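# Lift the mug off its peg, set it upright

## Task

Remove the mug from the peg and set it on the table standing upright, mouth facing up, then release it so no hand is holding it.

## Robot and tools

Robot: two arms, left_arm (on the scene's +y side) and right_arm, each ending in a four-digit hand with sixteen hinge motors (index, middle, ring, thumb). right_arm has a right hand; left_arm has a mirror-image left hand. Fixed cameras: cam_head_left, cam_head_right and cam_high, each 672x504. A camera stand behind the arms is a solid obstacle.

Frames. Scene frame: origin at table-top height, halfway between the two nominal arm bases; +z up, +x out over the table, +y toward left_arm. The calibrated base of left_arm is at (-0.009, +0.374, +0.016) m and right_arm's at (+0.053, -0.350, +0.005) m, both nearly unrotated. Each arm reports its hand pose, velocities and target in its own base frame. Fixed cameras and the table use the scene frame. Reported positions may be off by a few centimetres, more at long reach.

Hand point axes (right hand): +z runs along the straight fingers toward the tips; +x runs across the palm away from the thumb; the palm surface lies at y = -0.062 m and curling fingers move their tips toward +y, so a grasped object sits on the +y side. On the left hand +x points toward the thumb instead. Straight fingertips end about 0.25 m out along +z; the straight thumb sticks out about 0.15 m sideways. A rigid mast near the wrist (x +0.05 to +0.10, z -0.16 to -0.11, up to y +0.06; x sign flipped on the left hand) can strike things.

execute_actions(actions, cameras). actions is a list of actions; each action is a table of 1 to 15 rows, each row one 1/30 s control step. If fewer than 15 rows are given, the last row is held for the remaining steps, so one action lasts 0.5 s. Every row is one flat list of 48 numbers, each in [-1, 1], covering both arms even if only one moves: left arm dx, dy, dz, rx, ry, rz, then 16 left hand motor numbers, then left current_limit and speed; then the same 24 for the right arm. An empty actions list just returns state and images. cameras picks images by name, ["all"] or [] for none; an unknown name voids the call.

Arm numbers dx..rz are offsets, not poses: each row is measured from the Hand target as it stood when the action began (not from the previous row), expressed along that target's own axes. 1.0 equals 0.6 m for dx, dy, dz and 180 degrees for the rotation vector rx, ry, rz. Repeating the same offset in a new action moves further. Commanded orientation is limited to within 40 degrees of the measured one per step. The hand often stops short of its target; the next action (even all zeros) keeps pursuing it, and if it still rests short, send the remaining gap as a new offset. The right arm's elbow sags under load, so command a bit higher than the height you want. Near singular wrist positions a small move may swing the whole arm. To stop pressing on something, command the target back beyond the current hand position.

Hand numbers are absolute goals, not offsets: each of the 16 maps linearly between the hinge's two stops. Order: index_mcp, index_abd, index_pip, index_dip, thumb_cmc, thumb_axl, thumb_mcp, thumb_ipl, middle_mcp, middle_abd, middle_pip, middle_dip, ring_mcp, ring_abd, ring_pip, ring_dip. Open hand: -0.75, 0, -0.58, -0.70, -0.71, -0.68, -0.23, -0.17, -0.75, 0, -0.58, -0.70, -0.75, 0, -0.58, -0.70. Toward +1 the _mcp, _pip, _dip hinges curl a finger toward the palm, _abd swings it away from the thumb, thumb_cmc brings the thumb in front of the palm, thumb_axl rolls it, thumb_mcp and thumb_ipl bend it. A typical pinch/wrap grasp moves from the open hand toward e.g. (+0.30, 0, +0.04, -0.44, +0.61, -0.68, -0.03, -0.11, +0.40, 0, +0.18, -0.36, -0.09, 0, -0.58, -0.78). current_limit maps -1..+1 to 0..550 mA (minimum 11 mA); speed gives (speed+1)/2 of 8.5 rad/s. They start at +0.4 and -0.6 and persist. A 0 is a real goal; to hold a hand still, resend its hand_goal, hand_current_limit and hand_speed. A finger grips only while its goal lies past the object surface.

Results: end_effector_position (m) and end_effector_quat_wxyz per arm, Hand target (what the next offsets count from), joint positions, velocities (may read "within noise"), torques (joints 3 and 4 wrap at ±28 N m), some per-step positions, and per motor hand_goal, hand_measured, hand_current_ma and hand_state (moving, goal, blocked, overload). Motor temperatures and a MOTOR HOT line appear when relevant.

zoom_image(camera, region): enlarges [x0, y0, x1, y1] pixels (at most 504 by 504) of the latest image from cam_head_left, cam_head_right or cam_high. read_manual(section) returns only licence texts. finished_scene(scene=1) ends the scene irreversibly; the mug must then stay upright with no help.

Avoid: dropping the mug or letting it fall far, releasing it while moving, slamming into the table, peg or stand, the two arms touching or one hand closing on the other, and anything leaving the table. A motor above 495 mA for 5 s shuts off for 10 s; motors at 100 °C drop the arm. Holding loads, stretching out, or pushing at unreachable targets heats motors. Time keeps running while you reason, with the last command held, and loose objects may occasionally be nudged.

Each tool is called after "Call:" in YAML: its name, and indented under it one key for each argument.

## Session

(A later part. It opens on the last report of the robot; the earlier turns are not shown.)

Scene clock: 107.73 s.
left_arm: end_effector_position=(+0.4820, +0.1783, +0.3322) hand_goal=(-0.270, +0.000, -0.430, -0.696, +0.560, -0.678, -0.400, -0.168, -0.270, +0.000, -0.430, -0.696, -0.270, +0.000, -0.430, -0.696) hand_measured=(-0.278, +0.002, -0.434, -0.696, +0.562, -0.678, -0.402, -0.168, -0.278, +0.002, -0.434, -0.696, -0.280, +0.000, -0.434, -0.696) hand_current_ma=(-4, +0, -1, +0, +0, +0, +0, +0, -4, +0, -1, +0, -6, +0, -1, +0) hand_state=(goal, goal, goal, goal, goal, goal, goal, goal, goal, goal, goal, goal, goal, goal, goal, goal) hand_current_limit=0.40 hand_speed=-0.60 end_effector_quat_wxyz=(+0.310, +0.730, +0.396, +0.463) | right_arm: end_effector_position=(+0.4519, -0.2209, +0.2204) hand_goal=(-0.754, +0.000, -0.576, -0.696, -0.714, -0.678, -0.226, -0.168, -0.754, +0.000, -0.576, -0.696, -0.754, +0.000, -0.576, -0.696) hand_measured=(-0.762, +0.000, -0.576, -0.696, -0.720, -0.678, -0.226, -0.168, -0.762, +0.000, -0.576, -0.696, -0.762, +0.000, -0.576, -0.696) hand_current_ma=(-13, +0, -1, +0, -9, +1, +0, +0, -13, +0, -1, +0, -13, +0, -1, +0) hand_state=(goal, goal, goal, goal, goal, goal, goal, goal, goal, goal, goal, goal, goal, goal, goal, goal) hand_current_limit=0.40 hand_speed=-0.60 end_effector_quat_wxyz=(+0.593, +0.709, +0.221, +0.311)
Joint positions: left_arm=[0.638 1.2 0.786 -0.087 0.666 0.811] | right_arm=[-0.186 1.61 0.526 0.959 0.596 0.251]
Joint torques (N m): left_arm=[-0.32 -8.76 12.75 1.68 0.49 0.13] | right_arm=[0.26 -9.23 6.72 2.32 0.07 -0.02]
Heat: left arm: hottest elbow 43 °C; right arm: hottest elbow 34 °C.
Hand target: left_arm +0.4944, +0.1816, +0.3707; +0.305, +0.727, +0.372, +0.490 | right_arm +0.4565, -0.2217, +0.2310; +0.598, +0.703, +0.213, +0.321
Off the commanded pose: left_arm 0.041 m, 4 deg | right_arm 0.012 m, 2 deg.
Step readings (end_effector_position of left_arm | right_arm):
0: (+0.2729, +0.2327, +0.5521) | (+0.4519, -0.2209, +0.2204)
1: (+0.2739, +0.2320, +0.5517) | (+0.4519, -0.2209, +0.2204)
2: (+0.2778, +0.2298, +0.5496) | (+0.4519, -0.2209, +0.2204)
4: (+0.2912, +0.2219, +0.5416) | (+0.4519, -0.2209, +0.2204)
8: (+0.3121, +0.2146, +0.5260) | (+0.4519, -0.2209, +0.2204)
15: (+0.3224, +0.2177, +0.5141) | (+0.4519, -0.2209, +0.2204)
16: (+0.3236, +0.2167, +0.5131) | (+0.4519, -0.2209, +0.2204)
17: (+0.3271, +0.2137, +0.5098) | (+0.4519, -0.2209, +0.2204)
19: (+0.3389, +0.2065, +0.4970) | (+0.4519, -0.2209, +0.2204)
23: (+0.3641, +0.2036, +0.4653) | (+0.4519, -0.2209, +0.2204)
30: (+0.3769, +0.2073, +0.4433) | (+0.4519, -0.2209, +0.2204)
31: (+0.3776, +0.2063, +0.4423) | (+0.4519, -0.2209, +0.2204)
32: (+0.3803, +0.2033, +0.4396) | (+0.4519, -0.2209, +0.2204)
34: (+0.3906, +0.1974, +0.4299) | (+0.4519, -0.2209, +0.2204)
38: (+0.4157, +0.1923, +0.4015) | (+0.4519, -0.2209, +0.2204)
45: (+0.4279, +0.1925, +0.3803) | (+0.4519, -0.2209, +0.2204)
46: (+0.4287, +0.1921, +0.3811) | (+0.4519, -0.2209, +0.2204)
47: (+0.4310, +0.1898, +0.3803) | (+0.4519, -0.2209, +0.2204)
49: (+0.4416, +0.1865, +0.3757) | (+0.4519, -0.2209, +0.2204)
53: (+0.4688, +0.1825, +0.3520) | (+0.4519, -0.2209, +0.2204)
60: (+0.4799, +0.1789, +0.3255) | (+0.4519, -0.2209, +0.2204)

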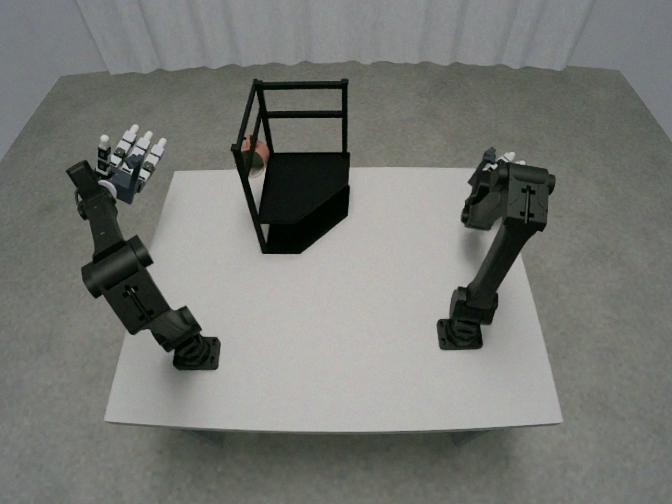

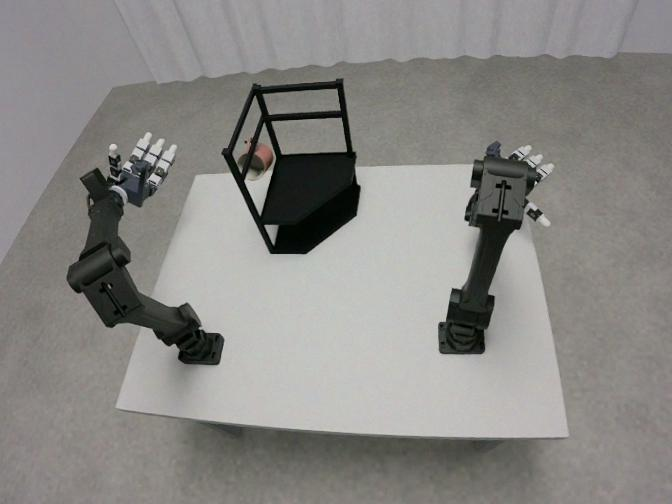

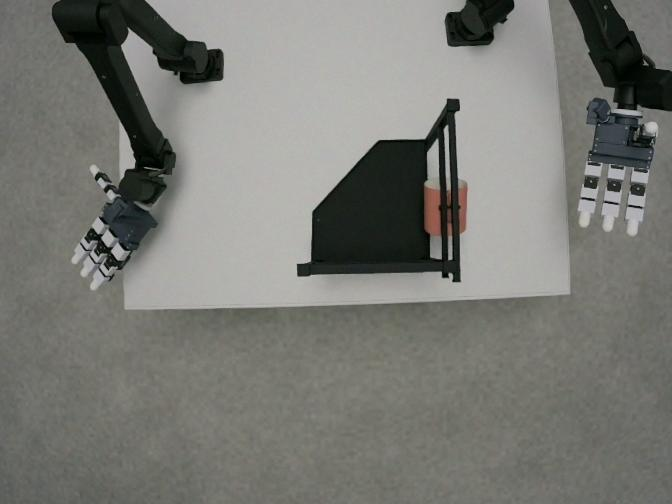

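Call:
execute_actions:
  actions:
    - [[-0.0573,0.003,0.012,-0.0151,-0.0859,-0.0208,-0.27,0,-0.43,-0.696,0.56,-0.678,-0.4,-0.168,-0.27,0,-0.43,-0.696,-0.27,0,-0.43,-0.696,0.4,-0.6,0,0,0,0,0,0,-0.754,0,-0.576,-0.696,-0.714,-0.678,-0.226,-0.168,-0.754,0,-0.576,-0.696,-0.754,0,-0.576,-0.696,0.4,-0.6]]
    - [[-0.0522,-0.0017,0.0268,-0.0151,-0.0859,-0.0208,-0.27,0,-0.43,-0.696,0.56,-0.678,-0.4,-0.168,-0.27,0,-0.43,-0.696,-0.27,0,-0.43,-0.696,0.4,-0.6,0,0,0,0,0,0,-0.754,0,-0.576,-0.696,-0.714,-0.678,-0.226,-0.168,-0.754,0,-0.576,-0.696,-0.754,0,-0.576,-0.696,0.4,-0.6]]
    - [[-0.0428,-0.0063,0.0395,-0.0151,-0.0859,-0.0208,-0.27,0,-0.43,-0.696,0.56,-0.678,-0.4,-0.168,-0.27,0,-0.43,-0.696,-0.27,0,-0.43,-0.696,0.4,-0.6,0,0,0,0,0,0,-0.754,0,-0.576,-0.696,-0.714,-0.678,-0.226,-0.168,-0.754,0,-0.576,-0.696,-0.754,0,-0.576,-0.696,0.4,-0.6]]
    - [[-0.0302,-0.0108,0.0492,-0.0151,-0.0859,-0.0208,-0.27,0,-0.43,-0.696,0.56,-0.678,-0.4,-0.168,-0.27,0,-0.43,-0.696,-0.27,0,-0.43,-0.696,0.4,-0.6,0,0,0,0,0,0,-0.754,0,-0.576,-0.696,-0.714,-0.678,-0.226,-0.168,-0.754,0,-0.576,-0.696,-0.754,0,-0.576,-0.696,0.4,-0.6]]
  cameras: ["all"]

Scene clock: 112.77 s.
left_arm: end_effector_position=(+0.4778, +0.0551, +0.2856) hand_goal=(-0.270, +0.000, -0.430, -0.696, +0.560, -0.678, -0.400, -0.168, -0.270, +0.000, -0.430, -0.696, -0.270, +0.000, -0.430, -0.696) hand_measured=(-0.278, +0.002, -0.434, -0.696, +0.560, -0.678, -0.400, -0.168, -0.278, +0.002, -0.434, -0.696, -0.282, +0.000, -0.434, -0.696) hand_current_ma=(-4, +0, -1, +0, +0, +0, +0, +0, -4, +0, -1, +0, -7, +0, -1, +0) hand_state=(goal, goal, goal, goal, goal, goal, goal, goal, goal, goal, goal, goal, goal, goal, goal, goal) hand_current_limit=0.40 hand_speed=-0.60 end_effector_quat_wxyz=(+0.575, +0.784, +0.232, +0.034) | right_arm: end_effector_position=(+0.4519, -0.2209, +0.2204) hand_goal=(-0.754, +0.000, -0.576, -0.696, -0.714, -0.678, -0.226, -0.168, -0.754, +0.000, -0.576, -0.696, -0.754, +0.000, -0.576, -0.696) hand_measured=(-0.762, +0.000, -0.576, -0.696, -0.720, -0.678, -0.226, -0.168, -0.762, +0.000, -0.576, -0.696, -0.762, +0.000, -0.576, -0.696) hand_current_ma=(-13, +0, -1, +0, -9, +1, +0, +0, -13, +0, -1, +0, -13, +0, -1, +0) hand_state=(goal, goal, goal, goal, goal, goal, goal, goal, goal, goal, goal, goal, goal, goal, goal, goal) hand_current_limit=0.40 hand_speed=-0.60 end_effector_quat_wxyz=(+0.593, +0.709, +0.221, +0.311)
Joint positions: left_arm=[0.531 1.66 1.213 -1.598 1.184 1.849] | right_arm=[-0.186 1.61 0.526 0.959 0.596 0.251]
Joint torques (N m): left_arm=[-0.56 -11.75 10.15 -0.36 0.99 0.26] | right_arm=[0.32 -9.11 6.71 2.29 0.07 -0.01]
Heat: left arm: hottest elbow 43 °C; right arm: hottest elbow 34 °C.
Hand target: left_arm +0.4896, +0.0599, +0.2999; +0.574, +0.792, +0.204, +0.038 | right_arm +0.4565, -0.2217, +0.2310; +0.598, +0.703, +0.213, +0.321
Off the commanded pose: left_arm 0.019 m, 3 deg | right_arm 0.012 m, 2 deg.
Step readings (end_effector_position of left_arm | right_arm):
0: (+0.4820, +0.1783, +0.3321) | (+0.4519, -0.2209, +0.2204)
1: (+0.4818, +0.1774, +0.3322) | (+0.4519, -0.2209, +0.2204)
2: (+0.4807, +0.1721, +0.3329) | (+0.4519, -0.2209, +0.2204)
4: (+0.4779, +0.1607, +0.3334) | (+0.4519, -0.2209, +0.2204)
8: (+0.4786, +0.1500, +0.3289) | (+0.4519, -0.2209, +0.2204)
15: (+0.4809, +0.1474, +0.3196) | (+0.4519, -0.2209, +0.2204)
16: (+0.4804, +0.1462, +0.3196) | (+0.4519, -0.2209, +0.2204)
17: (+0.4787, +0.1419, +0.3212) | (+0.4519, -0.2209, +0.2204)
19: (+0.4765, +0.1335, +0.3236) | (+0.4519, -0.2209, +0.2204)
23: (+0.4797, +0.1234, +0.3158) | (+0.4519, -0.2209, +0.2204)
30: (+0.4802, +0.1189, +0.3027) | (+0.4519, -0.2209, +0.2204)
31: (+0.4796, +0.1179, +0.3035) | (+0.4519, -0.2209, +0.2204)
32: (+0.4783, +0.1145, +0.3063) | (+0.4519, -0.2209, +0.2204)
34: (+0.4768, +0.1083, +0.3113) | (+0.4519, -0.2209, +0.2204)
38: (+0.4809, +0.0968, +0.3031) | (+0.4519, -0.2209, +0.2204)
45: (+0.4806, +0.0883, +0.2883) | (+0.4519, -0.2209, +0.2204)
46: (+0.4803, +0.0875, +0.2892) | (+0.4519, -0.2209, +0.2204)
47: (+0.4796, +0.0857, +0.2919) | (+0.4519, -0.2209, +0.2204)
49: (+0.4794, +0.0815, +0.2968) | (+0.4519, -0.2209, +0.2204)
53: (+0.4824, +0.0678, +0.2882) | (+0.4519, -0.2209, +0.2204)
60: (+0.4816, +0.0578, +0.2745) | (+0.4519, -0.2209, +0.2204)

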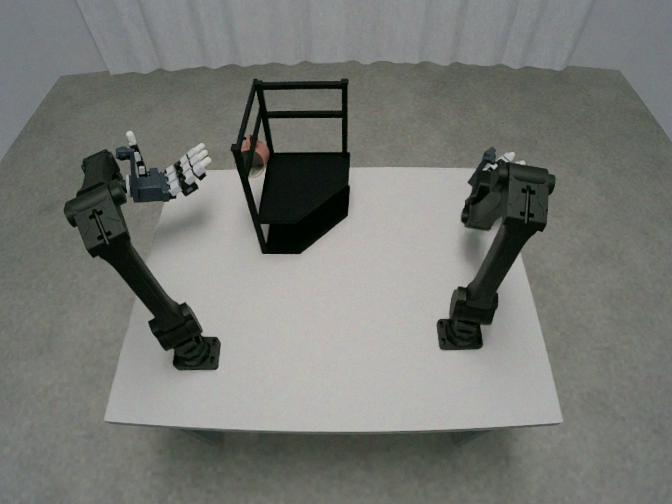

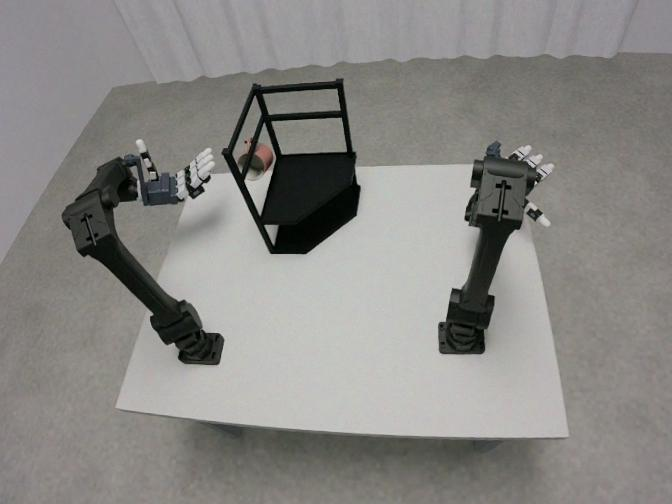

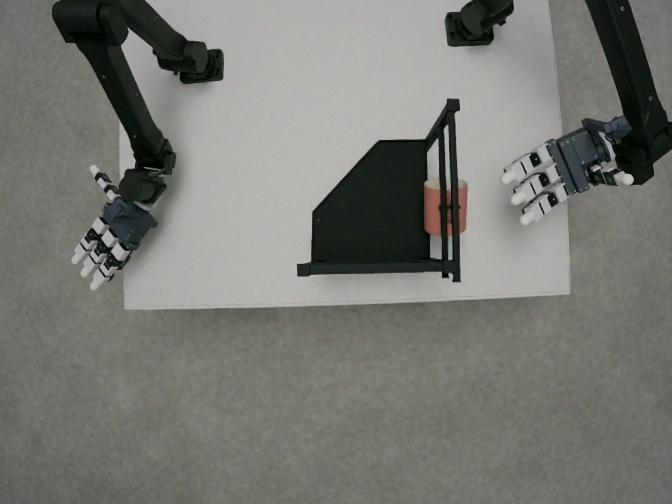

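Call:
zoom_image:
  camera: "cam_high"
  region: [410, 90, 670, 290]

Call:
zoom_image:
  camera: "cam_head_left"
  region: [60, 60, 360, 260]

Call:
zoom_image:
  camera: "cam_head_right"
  region: [60, 60, 360, 260]

Scaled by 1.938 from the camera's 672x504 image, which has a finer 960x720 frame.

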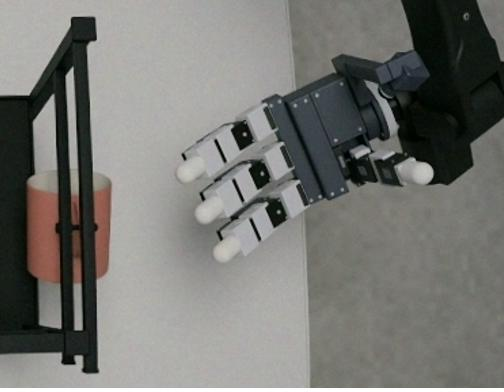

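Scaled by 1.680 from the camera's 672x504 image, which has a finer 960x720 frame.

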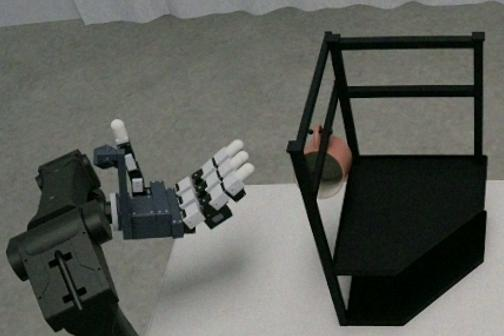

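Scaled by 1.680 from the camera's 672x504 image, which has a finer 960x720 frame.

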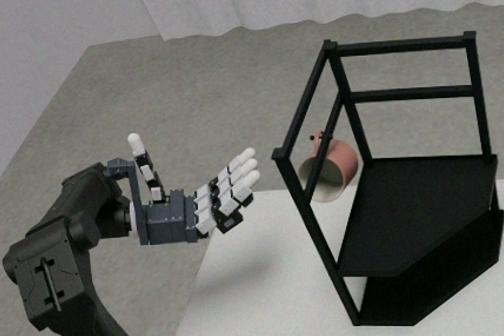

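Call:
execute_actions:
  actions:
    - [[-0.0062,-0.0048,0.118,0.0197,-0.0446,0.0053,-0.685,0,-0.358,-0.696,0.56,-0.678,-0.5,-0.168,-0.685,0,-0.358,-0.696,-0.685,0,-0.358,-0.696,0.4,-0.6,0,0,0,0,0,0,-0.754,0,-0.576,-0.696,-0.714,-0.678,-0.226,-0.168,-0.754,0,-0.576,-0.696,-0.754,0,-0.576,-0.696,0.4,-0.6]]
  cameras: ["all"]

Call:
zoom_image:
  camera: "cam_high"
  region: [410, 130, 590, 270]

Call:
zoom_image:
  camera: "cam_head_left"
  region: [160, 110, 300, 220]

Call:
zoom_image:
  camera: "cam_head_right"
  region: [160, 110, 300, 220]

Scene clock: 123.50 s.
left_arm: end_effector_position=(+0.4952, -0.0118, +0.2583) hand_goal=(-0.686, +0.000, -0.358, -0.696, +0.560, -0.678, -0.500, -0.168, -0.686, +0.000, -0.358, -0.696, -0.686, +0.000, -0.358, -0.696) hand_measured=(-0.692, +0.002, -0.366, -0.696, +0.560, -0.678, -0.498, -0.168, -0.692, +0.002, -0.366, -0.696, -0.694, +0.000, -0.366, -0.696) hand_current_ma=(-3, +0, -3, +0, +0, +0, +0, +0, -2, +0, -3, +0, -3, +0, -3, +0) hand_state=(goal, goal, goal, goal, goal, goal, goal, goal, goal, goal, goal, goal, goal, goal, goal, goal) hand_current_limit=0.40 hand_speed=-0.60 end_effector_quat_wxyz=(+0.565, +0.807, +0.170, -0.040) | right_arm: end_effector_position=(+0.4519, -0.2209, +0.2204) hand_goal=(-0.754, +0.000, -0.576, -0.696, -0.714, -0.678, -0.226, -0.168, -0.754, +0.000, -0.576, -0.696, -0.754, +0.000, -0.576, -0.696) hand_measured=(-0.762, +0.000, -0.576, -0.696, -0.720, -0.678, -0.226, -0.168, -0.762, +0.000, -0.576, -0.696, -0.762, +0.000, -0.576, -0.696) hand_current_ma=(-13, +0, -1, +0, -9, +1, +0, +0, -13, +0, -1, +0, -13, +0, -1, +0) hand_state=(goal, goal, goal, goal, goal, goal, goal, goal, goal, goal, goal, goal, goal, goal, goal, goal) hand_current_limit=0.40 hand_speed=-0.60 end_effector_quat_wxyz=(+0.593, +0.709, +0.221, +0.311)
Joint positions: left_arm=[0.381 1.755 1.272 -1.646 1.134 1.897] | right_arm=[-0.186 1.61 0.526 0.959 0.596 0.251]
Joint torques (N m): left_arm=[0.62 -13.33 9.91 -0.75 0.94 0.27] | right_arm=[0.38 -9.35 6.75 2.26 0.07 -0.03]
Heat: left arm: hottest elbow 43 °C; right arm: hottest elbow 34 °C.
Hand target: left_arm +0.5063, -0.0040, +0.2740; +0.562, +0.812, +0.158, -0.019 | right_arm +0.4565, -0.2217, +0.2310; +0.598, +0.703, +0.213, +0.321
Off the commanded pose: left_arm 0.021 m, 3 deg | right_arm 0.012 m, 2 deg.
Step readings (end_effector_position of left_arm | right_arm):
0: (+0.4777, +0.0550, +0.2857) | (+0.4519, -0.2209, +0.2204)
1: (+0.4776, +0.0547, +0.2855) | (+0.4519, -0.2209, +0.2204)
2: (+0.4777, +0.0519, +0.2841) | (+0.4519, -0.2209, +0.2204)
4: (+0.4801, +0.0430, +0.2798) | (+0.4519, -0.2209, +0.2204)
8: (+0.4886, +0.0081, +0.2655) | (+0.4519, -0.2209, +0.2204)
15: (+0.4927, -0.0130, +0.2541) | (+0.4519, -0.2209, +0.2204)

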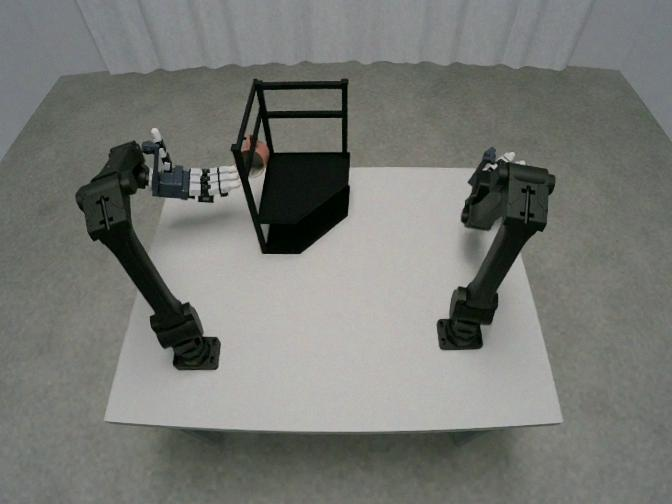

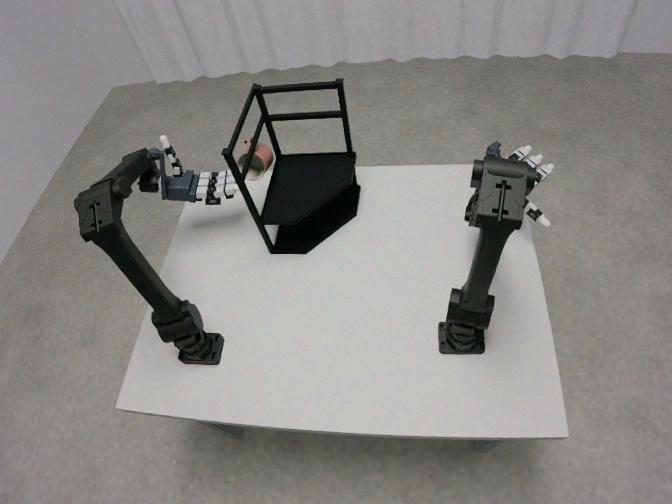

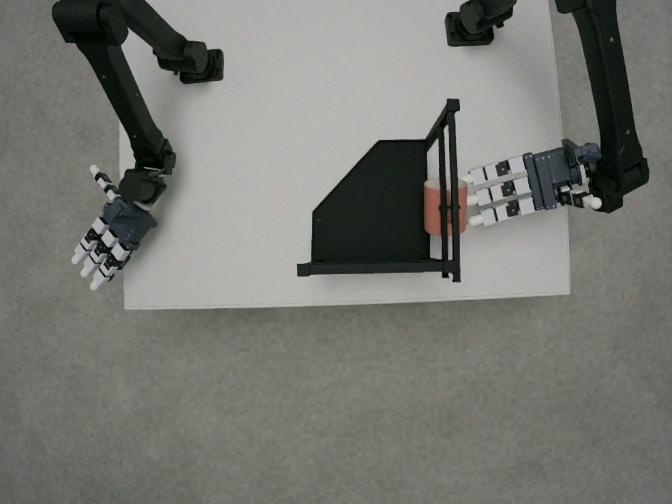

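Scaled by 2.800 from the camera's 672x504 image, which has a finer 960x720 frame.

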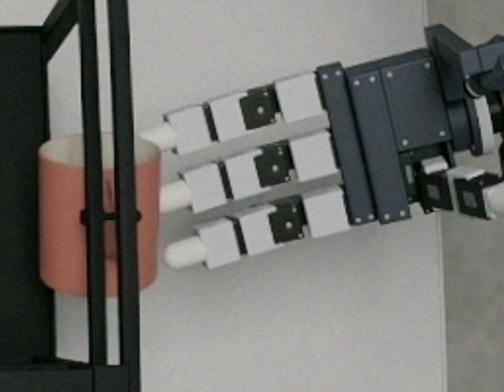

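Scaled by 3.600 from the camera's 672x504 image, which has a finer 960x720 frame.

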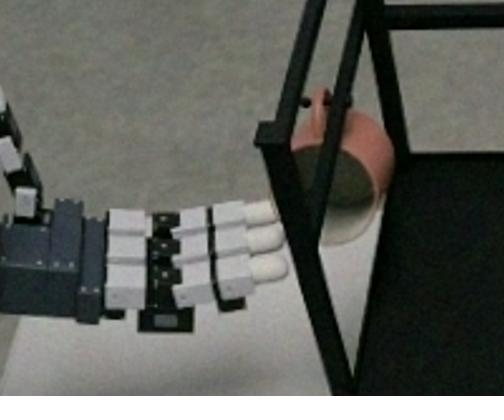

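Scaled by 3.600 from the camera's 672x504 image, which has a finer 960x720 frame.

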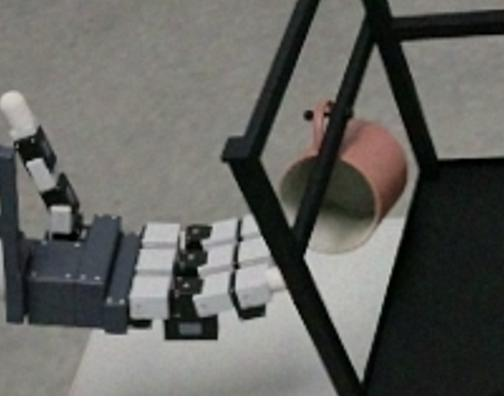

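Call:
execute_actions:
  actions:
    - [[-0.026,0.0319,0.0925,0.0052,-0.0227,0.014,-0.685,0,-0.358,-0.696,0.56,-0.678,-0.5,-0.168,-0.685,0,-0.358,-0.696,-0.685,0,-0.358,-0.696,0.4,-0.6,0,0,0,0,0,0,-0.754,0,-0.576,-0.696,-0.714,-0.678,-0.226,-0.168,-0.754,0,-0.576,-0.696,-0.754,0,-0.576,-0.696,0.4,-0.6]]
  cameras: ["all"]

Call:
zoom_image:
  camera: "cam_high"
  region: [410, 130, 590, 270]

Call:
zoom_image:
  camera: "cam_head_left"
  region: [180, 110, 300, 210]

Call:
zoom_image:
  camera: "cam_head_right"
  region: [180, 110, 300, 210]

Scene clock: 128.00 s.
left_arm: end_effector_position=(+0.4992, -0.0686, +0.2562) hand_goal=(-0.686, +0.000, -0.358, -0.696, +0.560, -0.678, -0.500, -0.168, -0.686, +0.000, -0.358, -0.696, -0.686, +0.000, -0.358, -0.696) hand_measured=(-0.692, +0.002, -0.366, -0.696, +0.560, -0.678, -0.498, -0.168, -0.692, +0.002, -0.366, -0.696, -0.694, +0.000, -0.366, -0.696) hand_current_ma=(-3, +0, -3, +0, +0, +0, +0, +0, -2, +0, -3, +0, -3, +0, -3, +0) hand_state=(goal, goal, goal, goal, goal, goal, goal, goal, goal, goal, goal, goal, goal, goal, goal, goal) hand_current_limit=0.40 hand_speed=-0.60 end_effector_quat_wxyz=(+0.562, +0.815, +0.128, -0.059) | right_arm: end_effector_position=(+0.4519, -0.2209, +0.2204) hand_goal=(-0.754, +0.000, -0.576, -0.696, -0.714, -0.678, -0.226, -0.168, -0.754, +0.000, -0.576, -0.696, -0.754, +0.000, -0.576, -0.696) hand_measured=(-0.762, +0.000, -0.576, -0.696, -0.720, -0.678, -0.226, -0.168, -0.762, +0.000, -0.576, -0.696, -0.762, +0.000, -0.576, -0.696) hand_current_ma=(-13, +0, -1, +0, -9, +1, +0, +0, -13, +0, -1, +0, -13, +0, -1, +0) hand_state=(goal, goal, goal, goal, goal, goal, goal, goal, goal, goal, goal, goal, goal, goal, goal, goal) hand_current_limit=0.40 hand_speed=-0.60 end_effector_quat_wxyz=(+0.593, +0.709, +0.221, +0.311)
Joint positions: left_arm=[0.26 1.755 1.272 -1.581 1.149 1.843] | right_arm=[-0.186 1.61 0.526 0.959 0.596 0.251]
Joint torques (N m): left_arm=[-0.38 -15.74 8.23 0.09 1.11 0.13] | right_arm=[0.44 -9.35 6.71 2.29 0.08 0]
Heat: left arm: hottest elbow 44 °C; right arm: hottest elbow 34 °C.
Hand target: left_arm +0.5049, -0.0647, +0.2742; +0.561, +0.818, +0.120, -0.037 | right_arm +0.4565, -0.2217, +0.2310; +0.598, +0.703, +0.213, +0.321
Off the commanded pose: left_arm 0.019 m, 3 deg | right_arm 0.012 m, 2 deg.
Step readings (end_effector_position of left_arm | right_arm):
0: (+0.4951, -0.0118, +0.2583) | (+0.4519, -0.2209, +0.2204)
1: (+0.4951, -0.0118, +0.2583) | (+0.4519, -0.2209, +0.2204)
2: (+0.4953, -0.0125, +0.2584) | (+0.4519, -0.2209, +0.2204)
4: (+0.4966, -0.0191, +0.2586) | (+0.4519, -0.2209, +0.2204)
8: (+0.4975, -0.0483, +0.2582) | (+0.4519, -0.2209, +0.2204)
15: (+0.4981, -0.0691, +0.2569) | (+0.4519, -0.2209, +0.2204)

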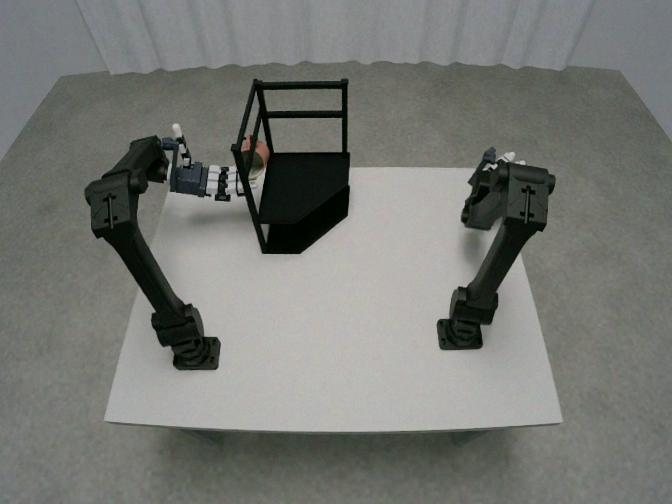

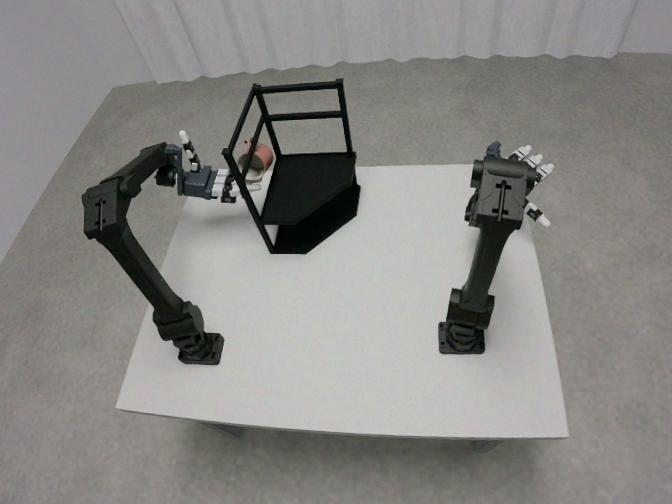

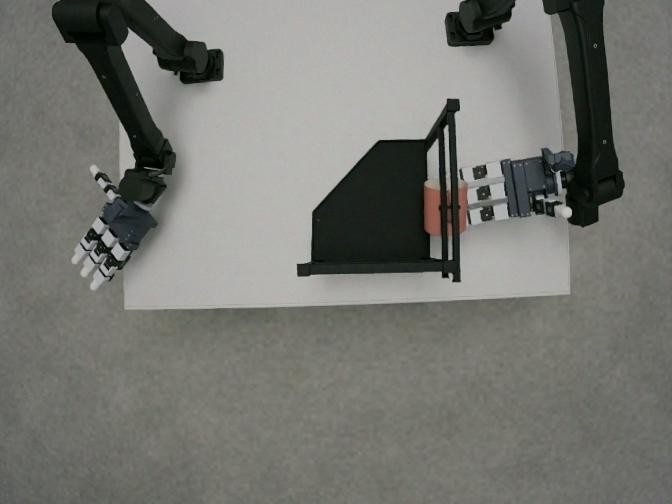

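Scaled by 2.800 from the camera's 672x504 image, which has a finer 960x720 frame.

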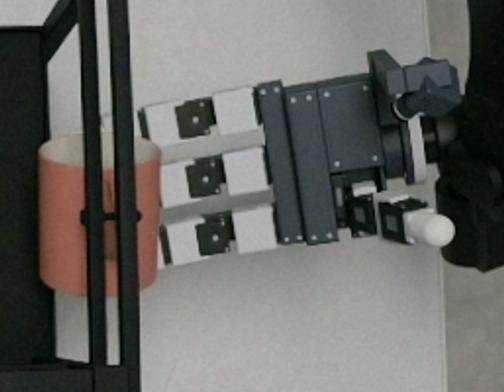

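Scaled by 4.200 from the camera's 672x504 image, which has a finer 960x720 frame.

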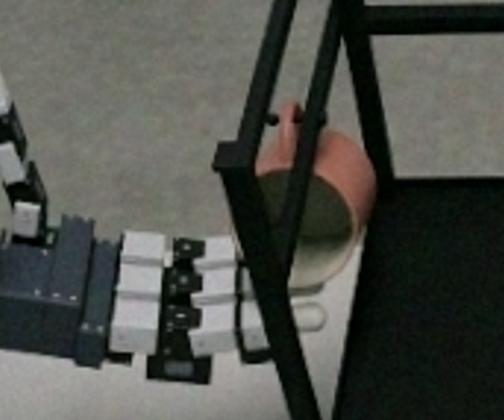

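Scaled by 4.200 from the camera's 672x504 image, which has a finer 960x720 frame.

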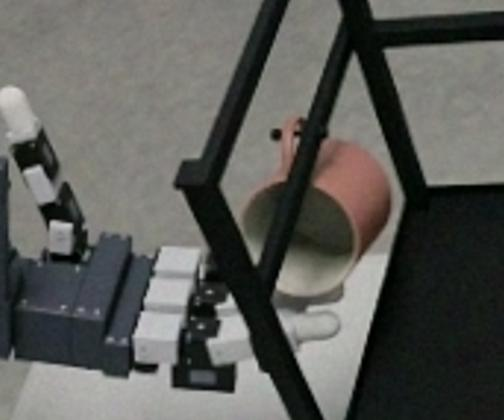

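Call:
execute_actions:
  actions:
    - [[-0.0268,0.0372,0.0983,0.0053,-0.0133,0.0166,-0.685,0,-0.358,-0.696,0.56,-0.678,-0.5,-0.168,-0.685,0,-0.358,-0.696,-0.685,0,-0.358,-0.696,0.4,-0.6,0,0,0,0,0,0,-0.754,0,-0.576,-0.696,-0.714,-0.678,-0.226,-0.168,-0.754,0,-0.576,-0.696,-0.754,0,-0.576,-0.696,0.4,-0.6]]
  cameras: ["all"]

Call:
zoom_image:
  camera: "cam_high"
  region: [410, 130, 590, 270]

Call:
zoom_image:
  camera: "cam_head_left"
  region: [180, 110, 300, 210]

Call:
zoom_image:
  camera: "cam_head_right"
  region: [180, 110, 300, 210]

Scene clock: 130.90 s.
left_arm: end_effector_position=(+0.5024, -0.1302, +0.2636) hand_goal=(-0.686, +0.000, -0.358, -0.696, +0.560, -0.678, -0.500, -0.168, -0.686, +0.000, -0.358, -0.696, -0.686, +0.000, -0.358, -0.696) hand_measured=(-0.710, -0.004, -0.370, -0.698, +0.560, -0.678, -0.500, -0.168, -0.692, +0.002, -0.366, -0.696, -0.694, +0.000, -0.366, -0.696) hand_current_ma=(-23, -1, -6, +0, +0, +0, +0, +0, -3, +0, -3, +0, -4, +0, -3, +0) hand_state=(blocked, goal, goal, goal, goal, goal, goal, goal, goal, goal, goal, goal, goal, goal, goal, goal) hand_current_limit=0.40 hand_speed=-0.60 end_effector_quat_wxyz=(+0.555, +0.825, +0.089, -0.053) | right_arm: end_effector_position=(+0.4519, -0.2209, +0.2204) hand_goal=(-0.754, +0.000, -0.576, -0.696, -0.714, -0.678, -0.226, -0.168, -0.754, +0.000, -0.576, -0.696, -0.754, +0.000, -0.576, -0.696) hand_measured=(-0.762, +0.000, -0.576, -0.696, -0.720, -0.678, -0.226, -0.168, -0.762, +0.000, -0.576, -0.696, -0.762, +0.000, -0.576, -0.696) hand_current_ma=(-13, +0, -1, +0, -9, +1, +0, +0, -13, +0, -1, +0, -13, +0, -1, +0) hand_state=(goal, goal, goal, goal, goal, goal, goal, goal, goal, goal, goal, goal, goal, goal, goal, goal) hand_current_limit=0.40 hand_speed=-0.60 end_effector_quat_wxyz=(+0.593, +0.709, +0.221, +0.311)
Joint positions: left_arm=[0.13 1.711 1.254 -1.394 1.167 1.67] | right_arm=[-0.186 1.61 0.526 0.959 0.596 0.251]
Joint torques (N m): left_arm=[0.03 -16.5 5.97 0.43 1.31 0] | right_arm=[0.15 -9.17 6.68 2.32 0.09 -0.01]
Heat: left arm: hottest elbow 44 °C; right arm: hottest elbow 34 °C.
Hand target: left_arm +0.4989, -0.1295, +0.2759; +0.557, +0.825, +0.086, -0.041 | right_arm +0.4565, -0.2217, +0.2310; +0.598, +0.703, +0.213, +0.321
Off the commanded pose: left_arm 0.013 m, 2 deg | right_arm 0.012 m, 2 deg.
Step readings (end_effector_position of left_arm | right_arm):
0: (+0.4993, -0.0686, +0.2562) | (+0.4519, -0.2209, +0.2204)
1: (+0.4995, -0.0685, +0.2562) | (+0.4519, -0.2209, +0.2204)
2: (+0.5006, -0.0697, +0.2567) | (+0.4519, -0.2209, +0.2204)
4: (+0.5034, -0.0768, +0.2588) | (+0.4519, -0.2209, +0.2204)
8: (+0.5011, -0.1087, +0.2633) | (+0.4519, -0.2209, +0.2204)
15: (+0.4994, -0.1313, +0.2656) | (+0.4519, -0.2209, +0.2204)

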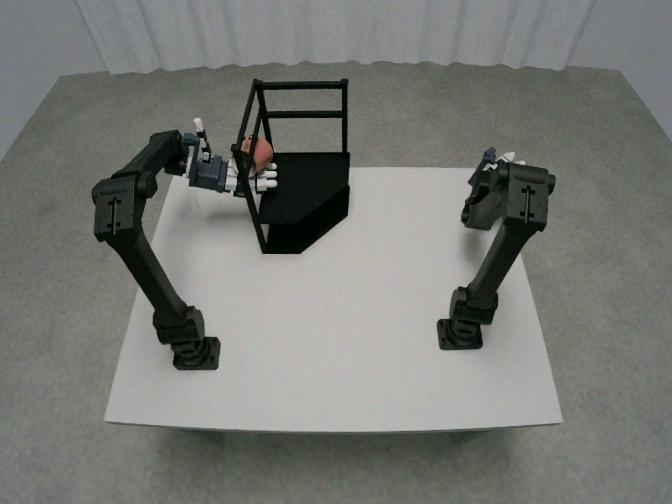

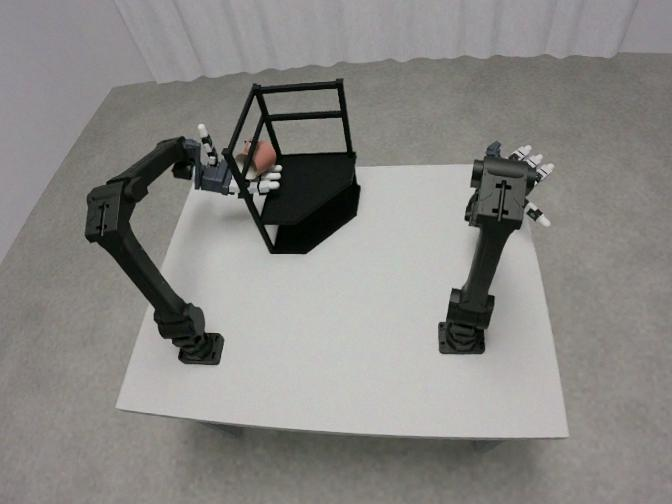

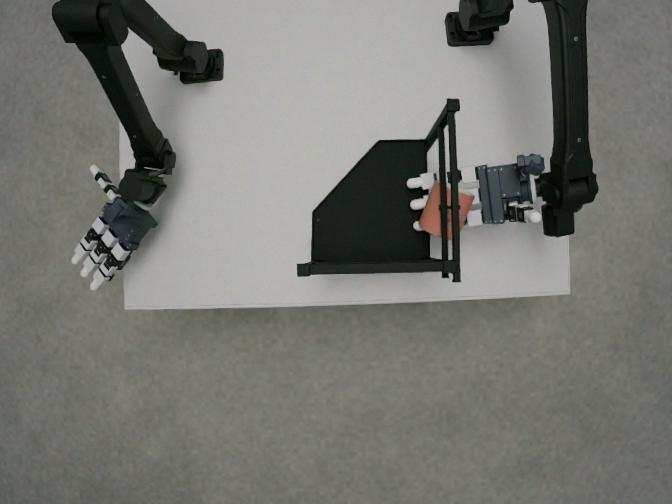

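Scaled by 2.800 from the camera's 672x504 image, which has a finer 960x720 frame.

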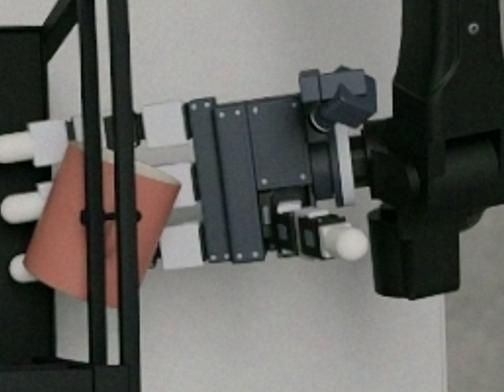

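Scaled by 4.200 from the camera's 672x504 image, which has a finer 960x720 frame.

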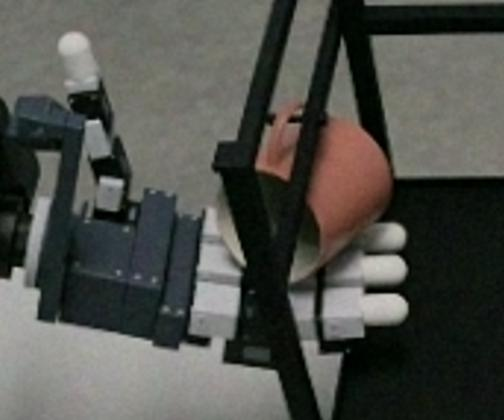

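Scaled by 4.200 from the camera's 672x504 image, which has a finer 960x720 frame.

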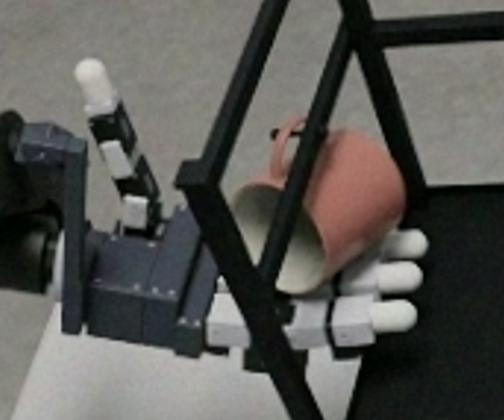

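Call:
execute_actions:
  actions:
    - [[-0.0117,-0.0195,0.0063,0,0,0,-0.685,0,-0.358,-0.696,0.56,-0.678,-0.5,-0.168,-0.685,0,-0.358,-0.696,-0.685,0,-0.358,-0.696,0.4,-0.6,0,0,0,0,0,0,-0.754,0,-0.576,-0.696,-0.714,-0.678,-0.226,-0.168,-0.754,0,-0.576,-0.696,-0.754,0,-0.576,-0.696,0.4,-0.6]]
  cameras: ["all"]

Call:
zoom_image:
  camera: "cam_high"
  region: [410, 130, 590, 270]

Call:
zoom_image:
  camera: "cam_head_left"
  region: [180, 110, 300, 210]

Call:
zoom_image:
  camera: "cam_head_right"
  region: [180, 110, 300, 210]

Scene clock: 134.93 s.
left_arm: end_effector_position=(+0.4936, -0.1310, +0.2566) hand_goal=(-0.686, +0.000, -0.358, -0.696, +0.560, -0.678, -0.500, -0.168, -0.686, +0.000, -0.358, -0.696, -0.686, +0.000, -0.358, -0.696) hand_measured=(-0.704, -0.004, -0.366, -0.698, +0.560, -0.678, -0.500, -0.168, -0.692, +0.002, -0.362, -0.696, -0.694, +0.000, -0.366, -0.696) hand_current_ma=(-13, -1, -3, +0, +0, +0, +0, +0, -2, +0, -1, +0, -4, +0, -3, +0) hand_state=(goal, goal, goal, goal, goal, goal, goal, goal, goal, goal, goal, goal, goal, goal, goal, goal) hand_current_limit=0.40 hand_speed=-0.60 end_effector_quat_wxyz=(+0.556, +0.825, +0.087, -0.049) | right_arm: end_effector_position=(+0.4519, -0.2209, +0.2204) hand_goal=(-0.754, +0.000, -0.576, -0.696, -0.714, -0.678, -0.226, -0.168, -0.754, +0.000, -0.576, -0.696, -0.754, +0.000, -0.576, -0.696) hand_measured=(-0.762, +0.000, -0.576, -0.696, -0.720, -0.678, -0.226, -0.168, -0.762, +0.000, -0.576, -0.696, -0.762, +0.000, -0.576, -0.696) hand_current_ma=(-13, +0, -1, +0, -9, +1, +0, +0, -13, +0, -1, +0, -13, +0, -1, +0) hand_state=(goal, goal, goal, goal, goal, goal, goal, goal, goal, goal, goal, goal, goal, goal, goal, goal) hand_current_limit=0.40 hand_speed=-0.60 end_effector_quat_wxyz=(+0.593, +0.709, +0.221, +0.311)
Joint positions: left_arm=[0.131 1.697 1.214 -1.357 1.17 1.67] | right_arm=[-0.186 1.61 0.526 0.959 0.596 0.251]
Joint torques (N m): left_arm=[0.09 -15.79 5.75 0.5 1.21 0.06] | right_arm=[0.56 -9.35 6.76 2.33 0.08 0]
Heat: left arm: hottest elbow 43 °C; right arm: hottest elbow 34 °C.
Hand target: left_arm +0.4900, -0.1294, +0.2650; +0.557, +0.825, +0.086, -0.040 | right_arm +0.4565, -0.2217, +0.2310; +0.598, +0.703, +0.213, +0.321
Off the commanded pose: left_arm 0.009 m, 1 deg | right_arm 0.012 m, 2 deg.
Step readings (end_effector_position of left_arm | right_arm):
0: (+0.5024, -0.1302, +0.2636) | (+0.4519, -0.2209, +0.2204)
1: (+0.5024, -0.1302, +0.2635) | (+0.4519, -0.2209, +0.2204)
2: (+0.5019, -0.1303, +0.2631) | (+0.4519, -0.2209, +0.2204)
4: (+0.4992, -0.1306, +0.2612) | (+0.4519, -0.2209, +0.2204)
8: (+0.4945, -0.1308, +0.2567) | (+0.4519, -0.2209, +0.2204)
15: (+0.4937, -0.1309, +0.2566) | (+0.4519, -0.2209, +0.2204)

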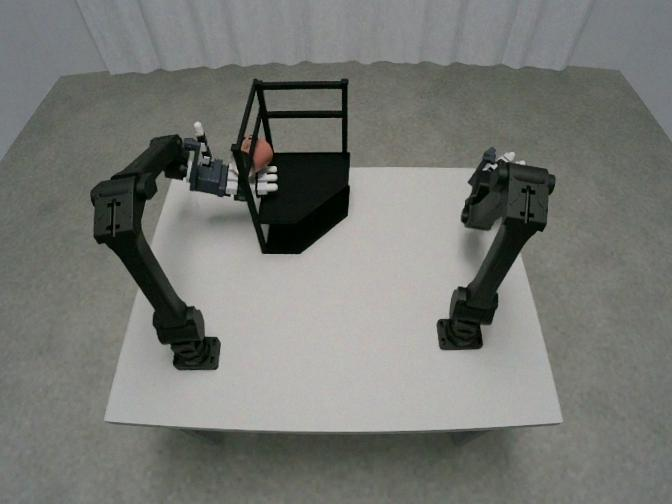

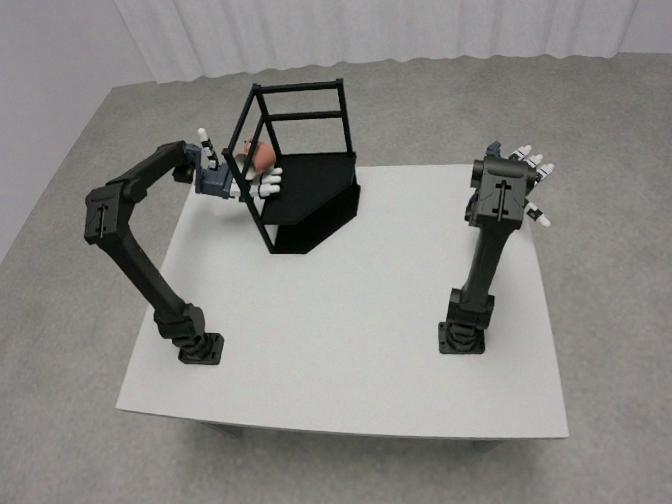

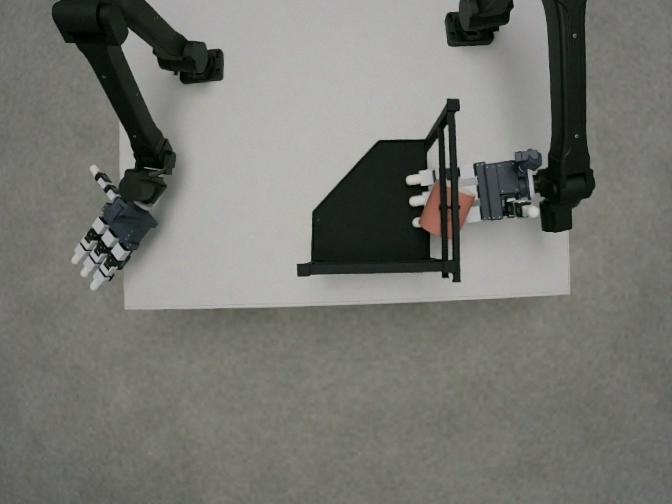

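Scaled by 2.800 from the camera's 672x504 image, which has a finer 960x720 frame.

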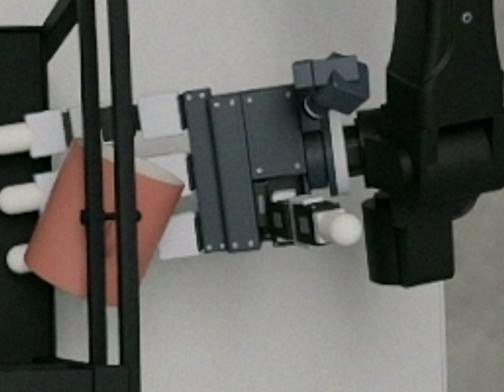

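Scaled by 4.200 from the camera's 672x504 image, which has a finer 960x720 frame.

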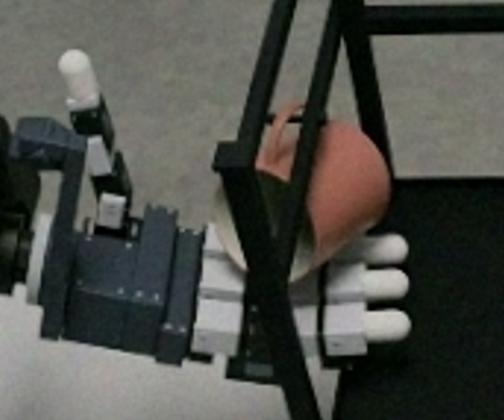

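Scaled by 4.200 from the camera's 672x504 image, which has a finer 960x720 frame.

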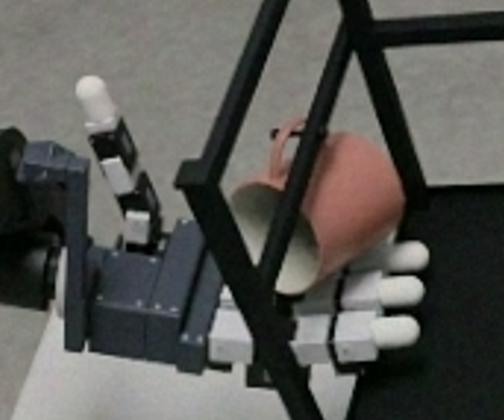

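Call:
execute_actions:
  actions:
    - [[-0.0032,0.0113,0.033,0,0,0,-0.685,0,-0.358,-0.696,0.56,-0.678,-0.5,-0.168,-0.685,0,-0.358,-0.696,-0.685,0,-0.358,-0.696,0.4,-0.6,0,0,0,0,0,0,-0.754,0,-0.576,-0.696,-0.714,-0.678,-0.226,-0.168,-0.754,0,-0.576,-0.696,-0.754,0,-0.576,-0.696,0.4,-0.6]]
    - [[0,0,0,0,0,0,-0.685,0,-0.25,-0.4,0.56,-0.678,-0.3,-0.1,-0.685,0,-0.25,-0.4,-0.685,0,-0.25,-0.4,0.2,-0.6,0,0,0,0,0,0,-0.754,0,-0.576,-0.696,-0.714,-0.678,-0.226,-0.168,-0.754,0,-0.576,-0.696,-0.754,0,-0.576,-0.696,0.4,-0.6]]
  cameras: ["all"]

Call:
zoom_image:
  camera: "cam_high"
  region: [400, 130, 580, 270]

Call:
zoom_image:
  camera: "cam_head_left"
  region: [180, 110, 300, 210]

Call:
zoom_image:
  camera: "cam_head_right"
  region: [180, 110, 300, 210]

Scene clock: 138.13 s.
left_arm: end_effector_position=(+0.4972, -0.1323, +0.2558) hand_goal=(-0.686, +0.000, -0.250, -0.400, +0.560, -0.678, -0.300, -0.100, -0.686, +0.000, -0.250, -0.400, -0.686, +0.000, -0.250, -0.400) hand_measured=(-0.726, +0.044, -0.306, -0.402, +0.560, -0.678, -0.300, -0.102, -0.692, +0.002, -0.258, -0.404, -0.694, +0.000, -0.258, -0.404) hand_current_ma=(-54, +46, -86, -1, +0, +0, +0, +0, -2, +0, -3, -1, -4, +0, -3, -1) hand_state=(blocked, blocked, blocked, goal, goal, goal, goal, goal, goal, goal, goal, goal, goal, goal, goal, goal) hand_current_limit=0.20 hand_speed=-0.60 end_effector_quat_wxyz=(+0.554, +0.825, +0.106, -0.041) | right_arm: end_effector_position=(+0.4519, -0.2209, +0.2204) hand_goal=(-0.754, +0.000, -0.576, -0.696, -0.714, -0.678, -0.226, -0.168, -0.754, +0.000, -0.576, -0.696, -0.754, +0.000, -0.576, -0.696) hand_measured=(-0.762, +0.000, -0.576, -0.696, -0.720, -0.678, -0.226, -0.168, -0.762, +0.000, -0.576, -0.696, -0.762, +0.000, -0.576, -0.696) hand_current_ma=(-13, +0, -1, +0, -9, +1, +0, +0, -13, +0, -1, +0, -13, +0, -1, +0) hand_state=(goal, goal, goal, goal, goal, goal, goal, goal, goal, goal, goal, goal, goal, goal, goal, goal) hand_current_limit=0.40 hand_speed=-0.60 end_effector_quat_wxyz=(+0.593, +0.709, +0.221, +0.311)
Joint positions: left_arm=[0.125 1.667 1.181 -1.254 1.172 1.552] | right_arm=[-0.186 1.61 0.526 0.959 0.596 0.251]
Joint torques (N m): left_arm=[-2.73 -14.1 5.87 0.83 1.54 0.1] | right_arm=[0.15 -9.35 6.65 2.32 0.07 -0.03]
Heat: left arm: hottest elbow 43 °C; right arm: hottest elbow 34 °C.
Hand target: left_arm +0.4900, -0.1503, +0.2640; +0.557, +0.825, +0.087, -0.040 | right_arm +0.4565, -0.2217, +0.2310; +0.598, +0.703, +0.213, +0.321
Off the commanded pose: left_arm 0.021 m, 2 deg | right_arm 0.012 m, 2 deg.
Step readings (end_effector_position of left_arm | right_arm):
0: (+0.4935, -0.1310, +0.2565) | (+0.4519, -0.2209, +0.2204)
1: (+0.4937, -0.1309, +0.2566) | (+0.4519, -0.2209, +0.2204)
2: (+0.4941, -0.1308, +0.2565) | (+0.4519, -0.2209, +0.2204)
4: (+0.4943, -0.1312, +0.2563) | (+0.4519, -0.2209, +0.2204)
8: (+0.4945, -0.1322, +0.2572) | (+0.4519, -0.2209, +0.2204)
15: (+0.4959, -0.1326, +0.2572) | (+0.4519, -0.2209, +0.2204)
16: (+0.4959, -0.1326, +0.2572) | (+0.4519, -0.2209, +0.2204)
17: (+0.4961, -0.1326, +0.2571) | (+0.4519, -0.2209, +0.2204)
19: (+0.4963, -0.1325, +0.2561) | (+0.4519, -0.2209, +0.2204)
23: (+0.4968, -0.1324, +0.2560) | (+0.4519, -0.2209, +0.2204)
30: (+0.4972, -0.1323, +0.2558) | (+0.4519, -0.2209, +0.2204)

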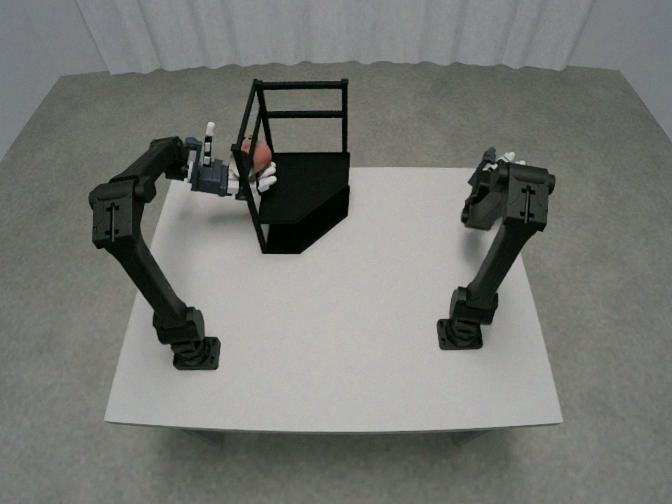

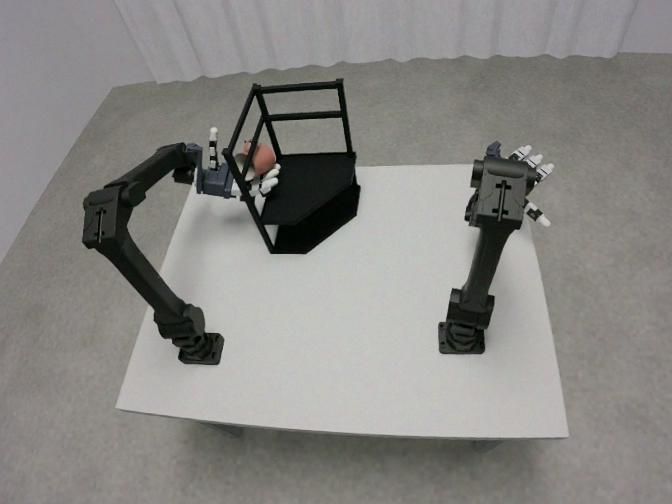

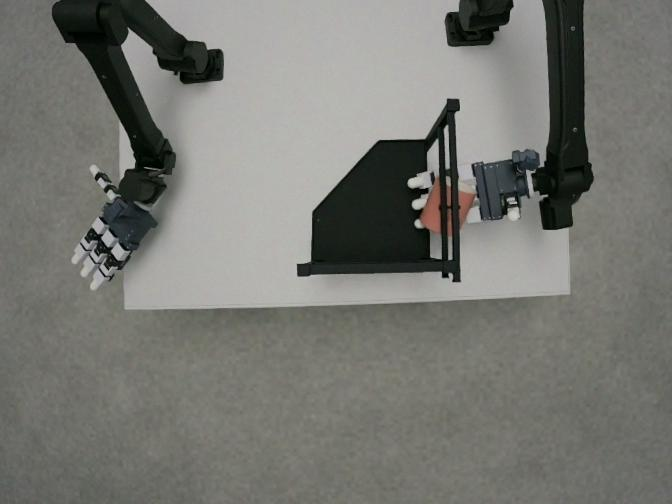

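Scaled by 2.800 from the camera's 672x504 image, which has a finer 960x720 frame.

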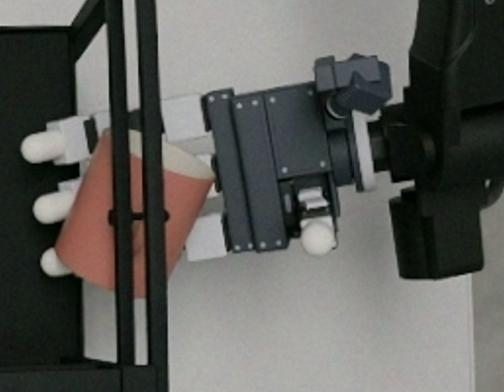

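Scaled by 4.200 from the camera's 672x504 image, which has a finer 960x720 frame.

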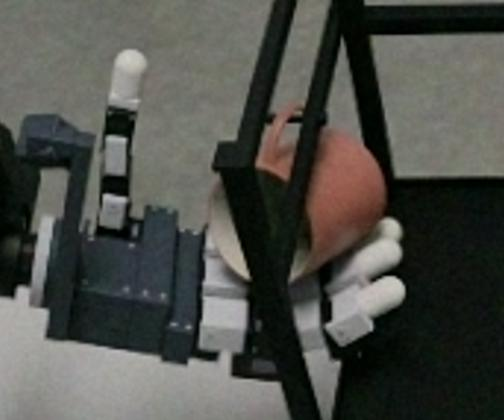

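Scaled by 4.200 from the camera's 672x504 image, which has a finer 960x720 frame.

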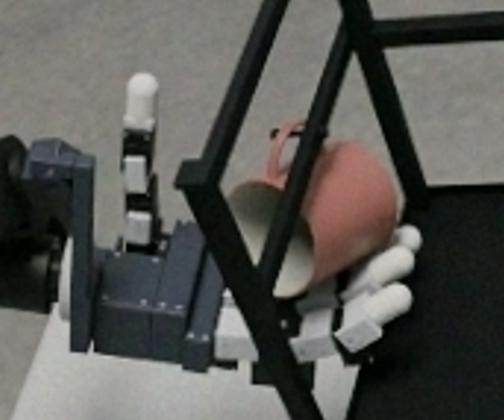

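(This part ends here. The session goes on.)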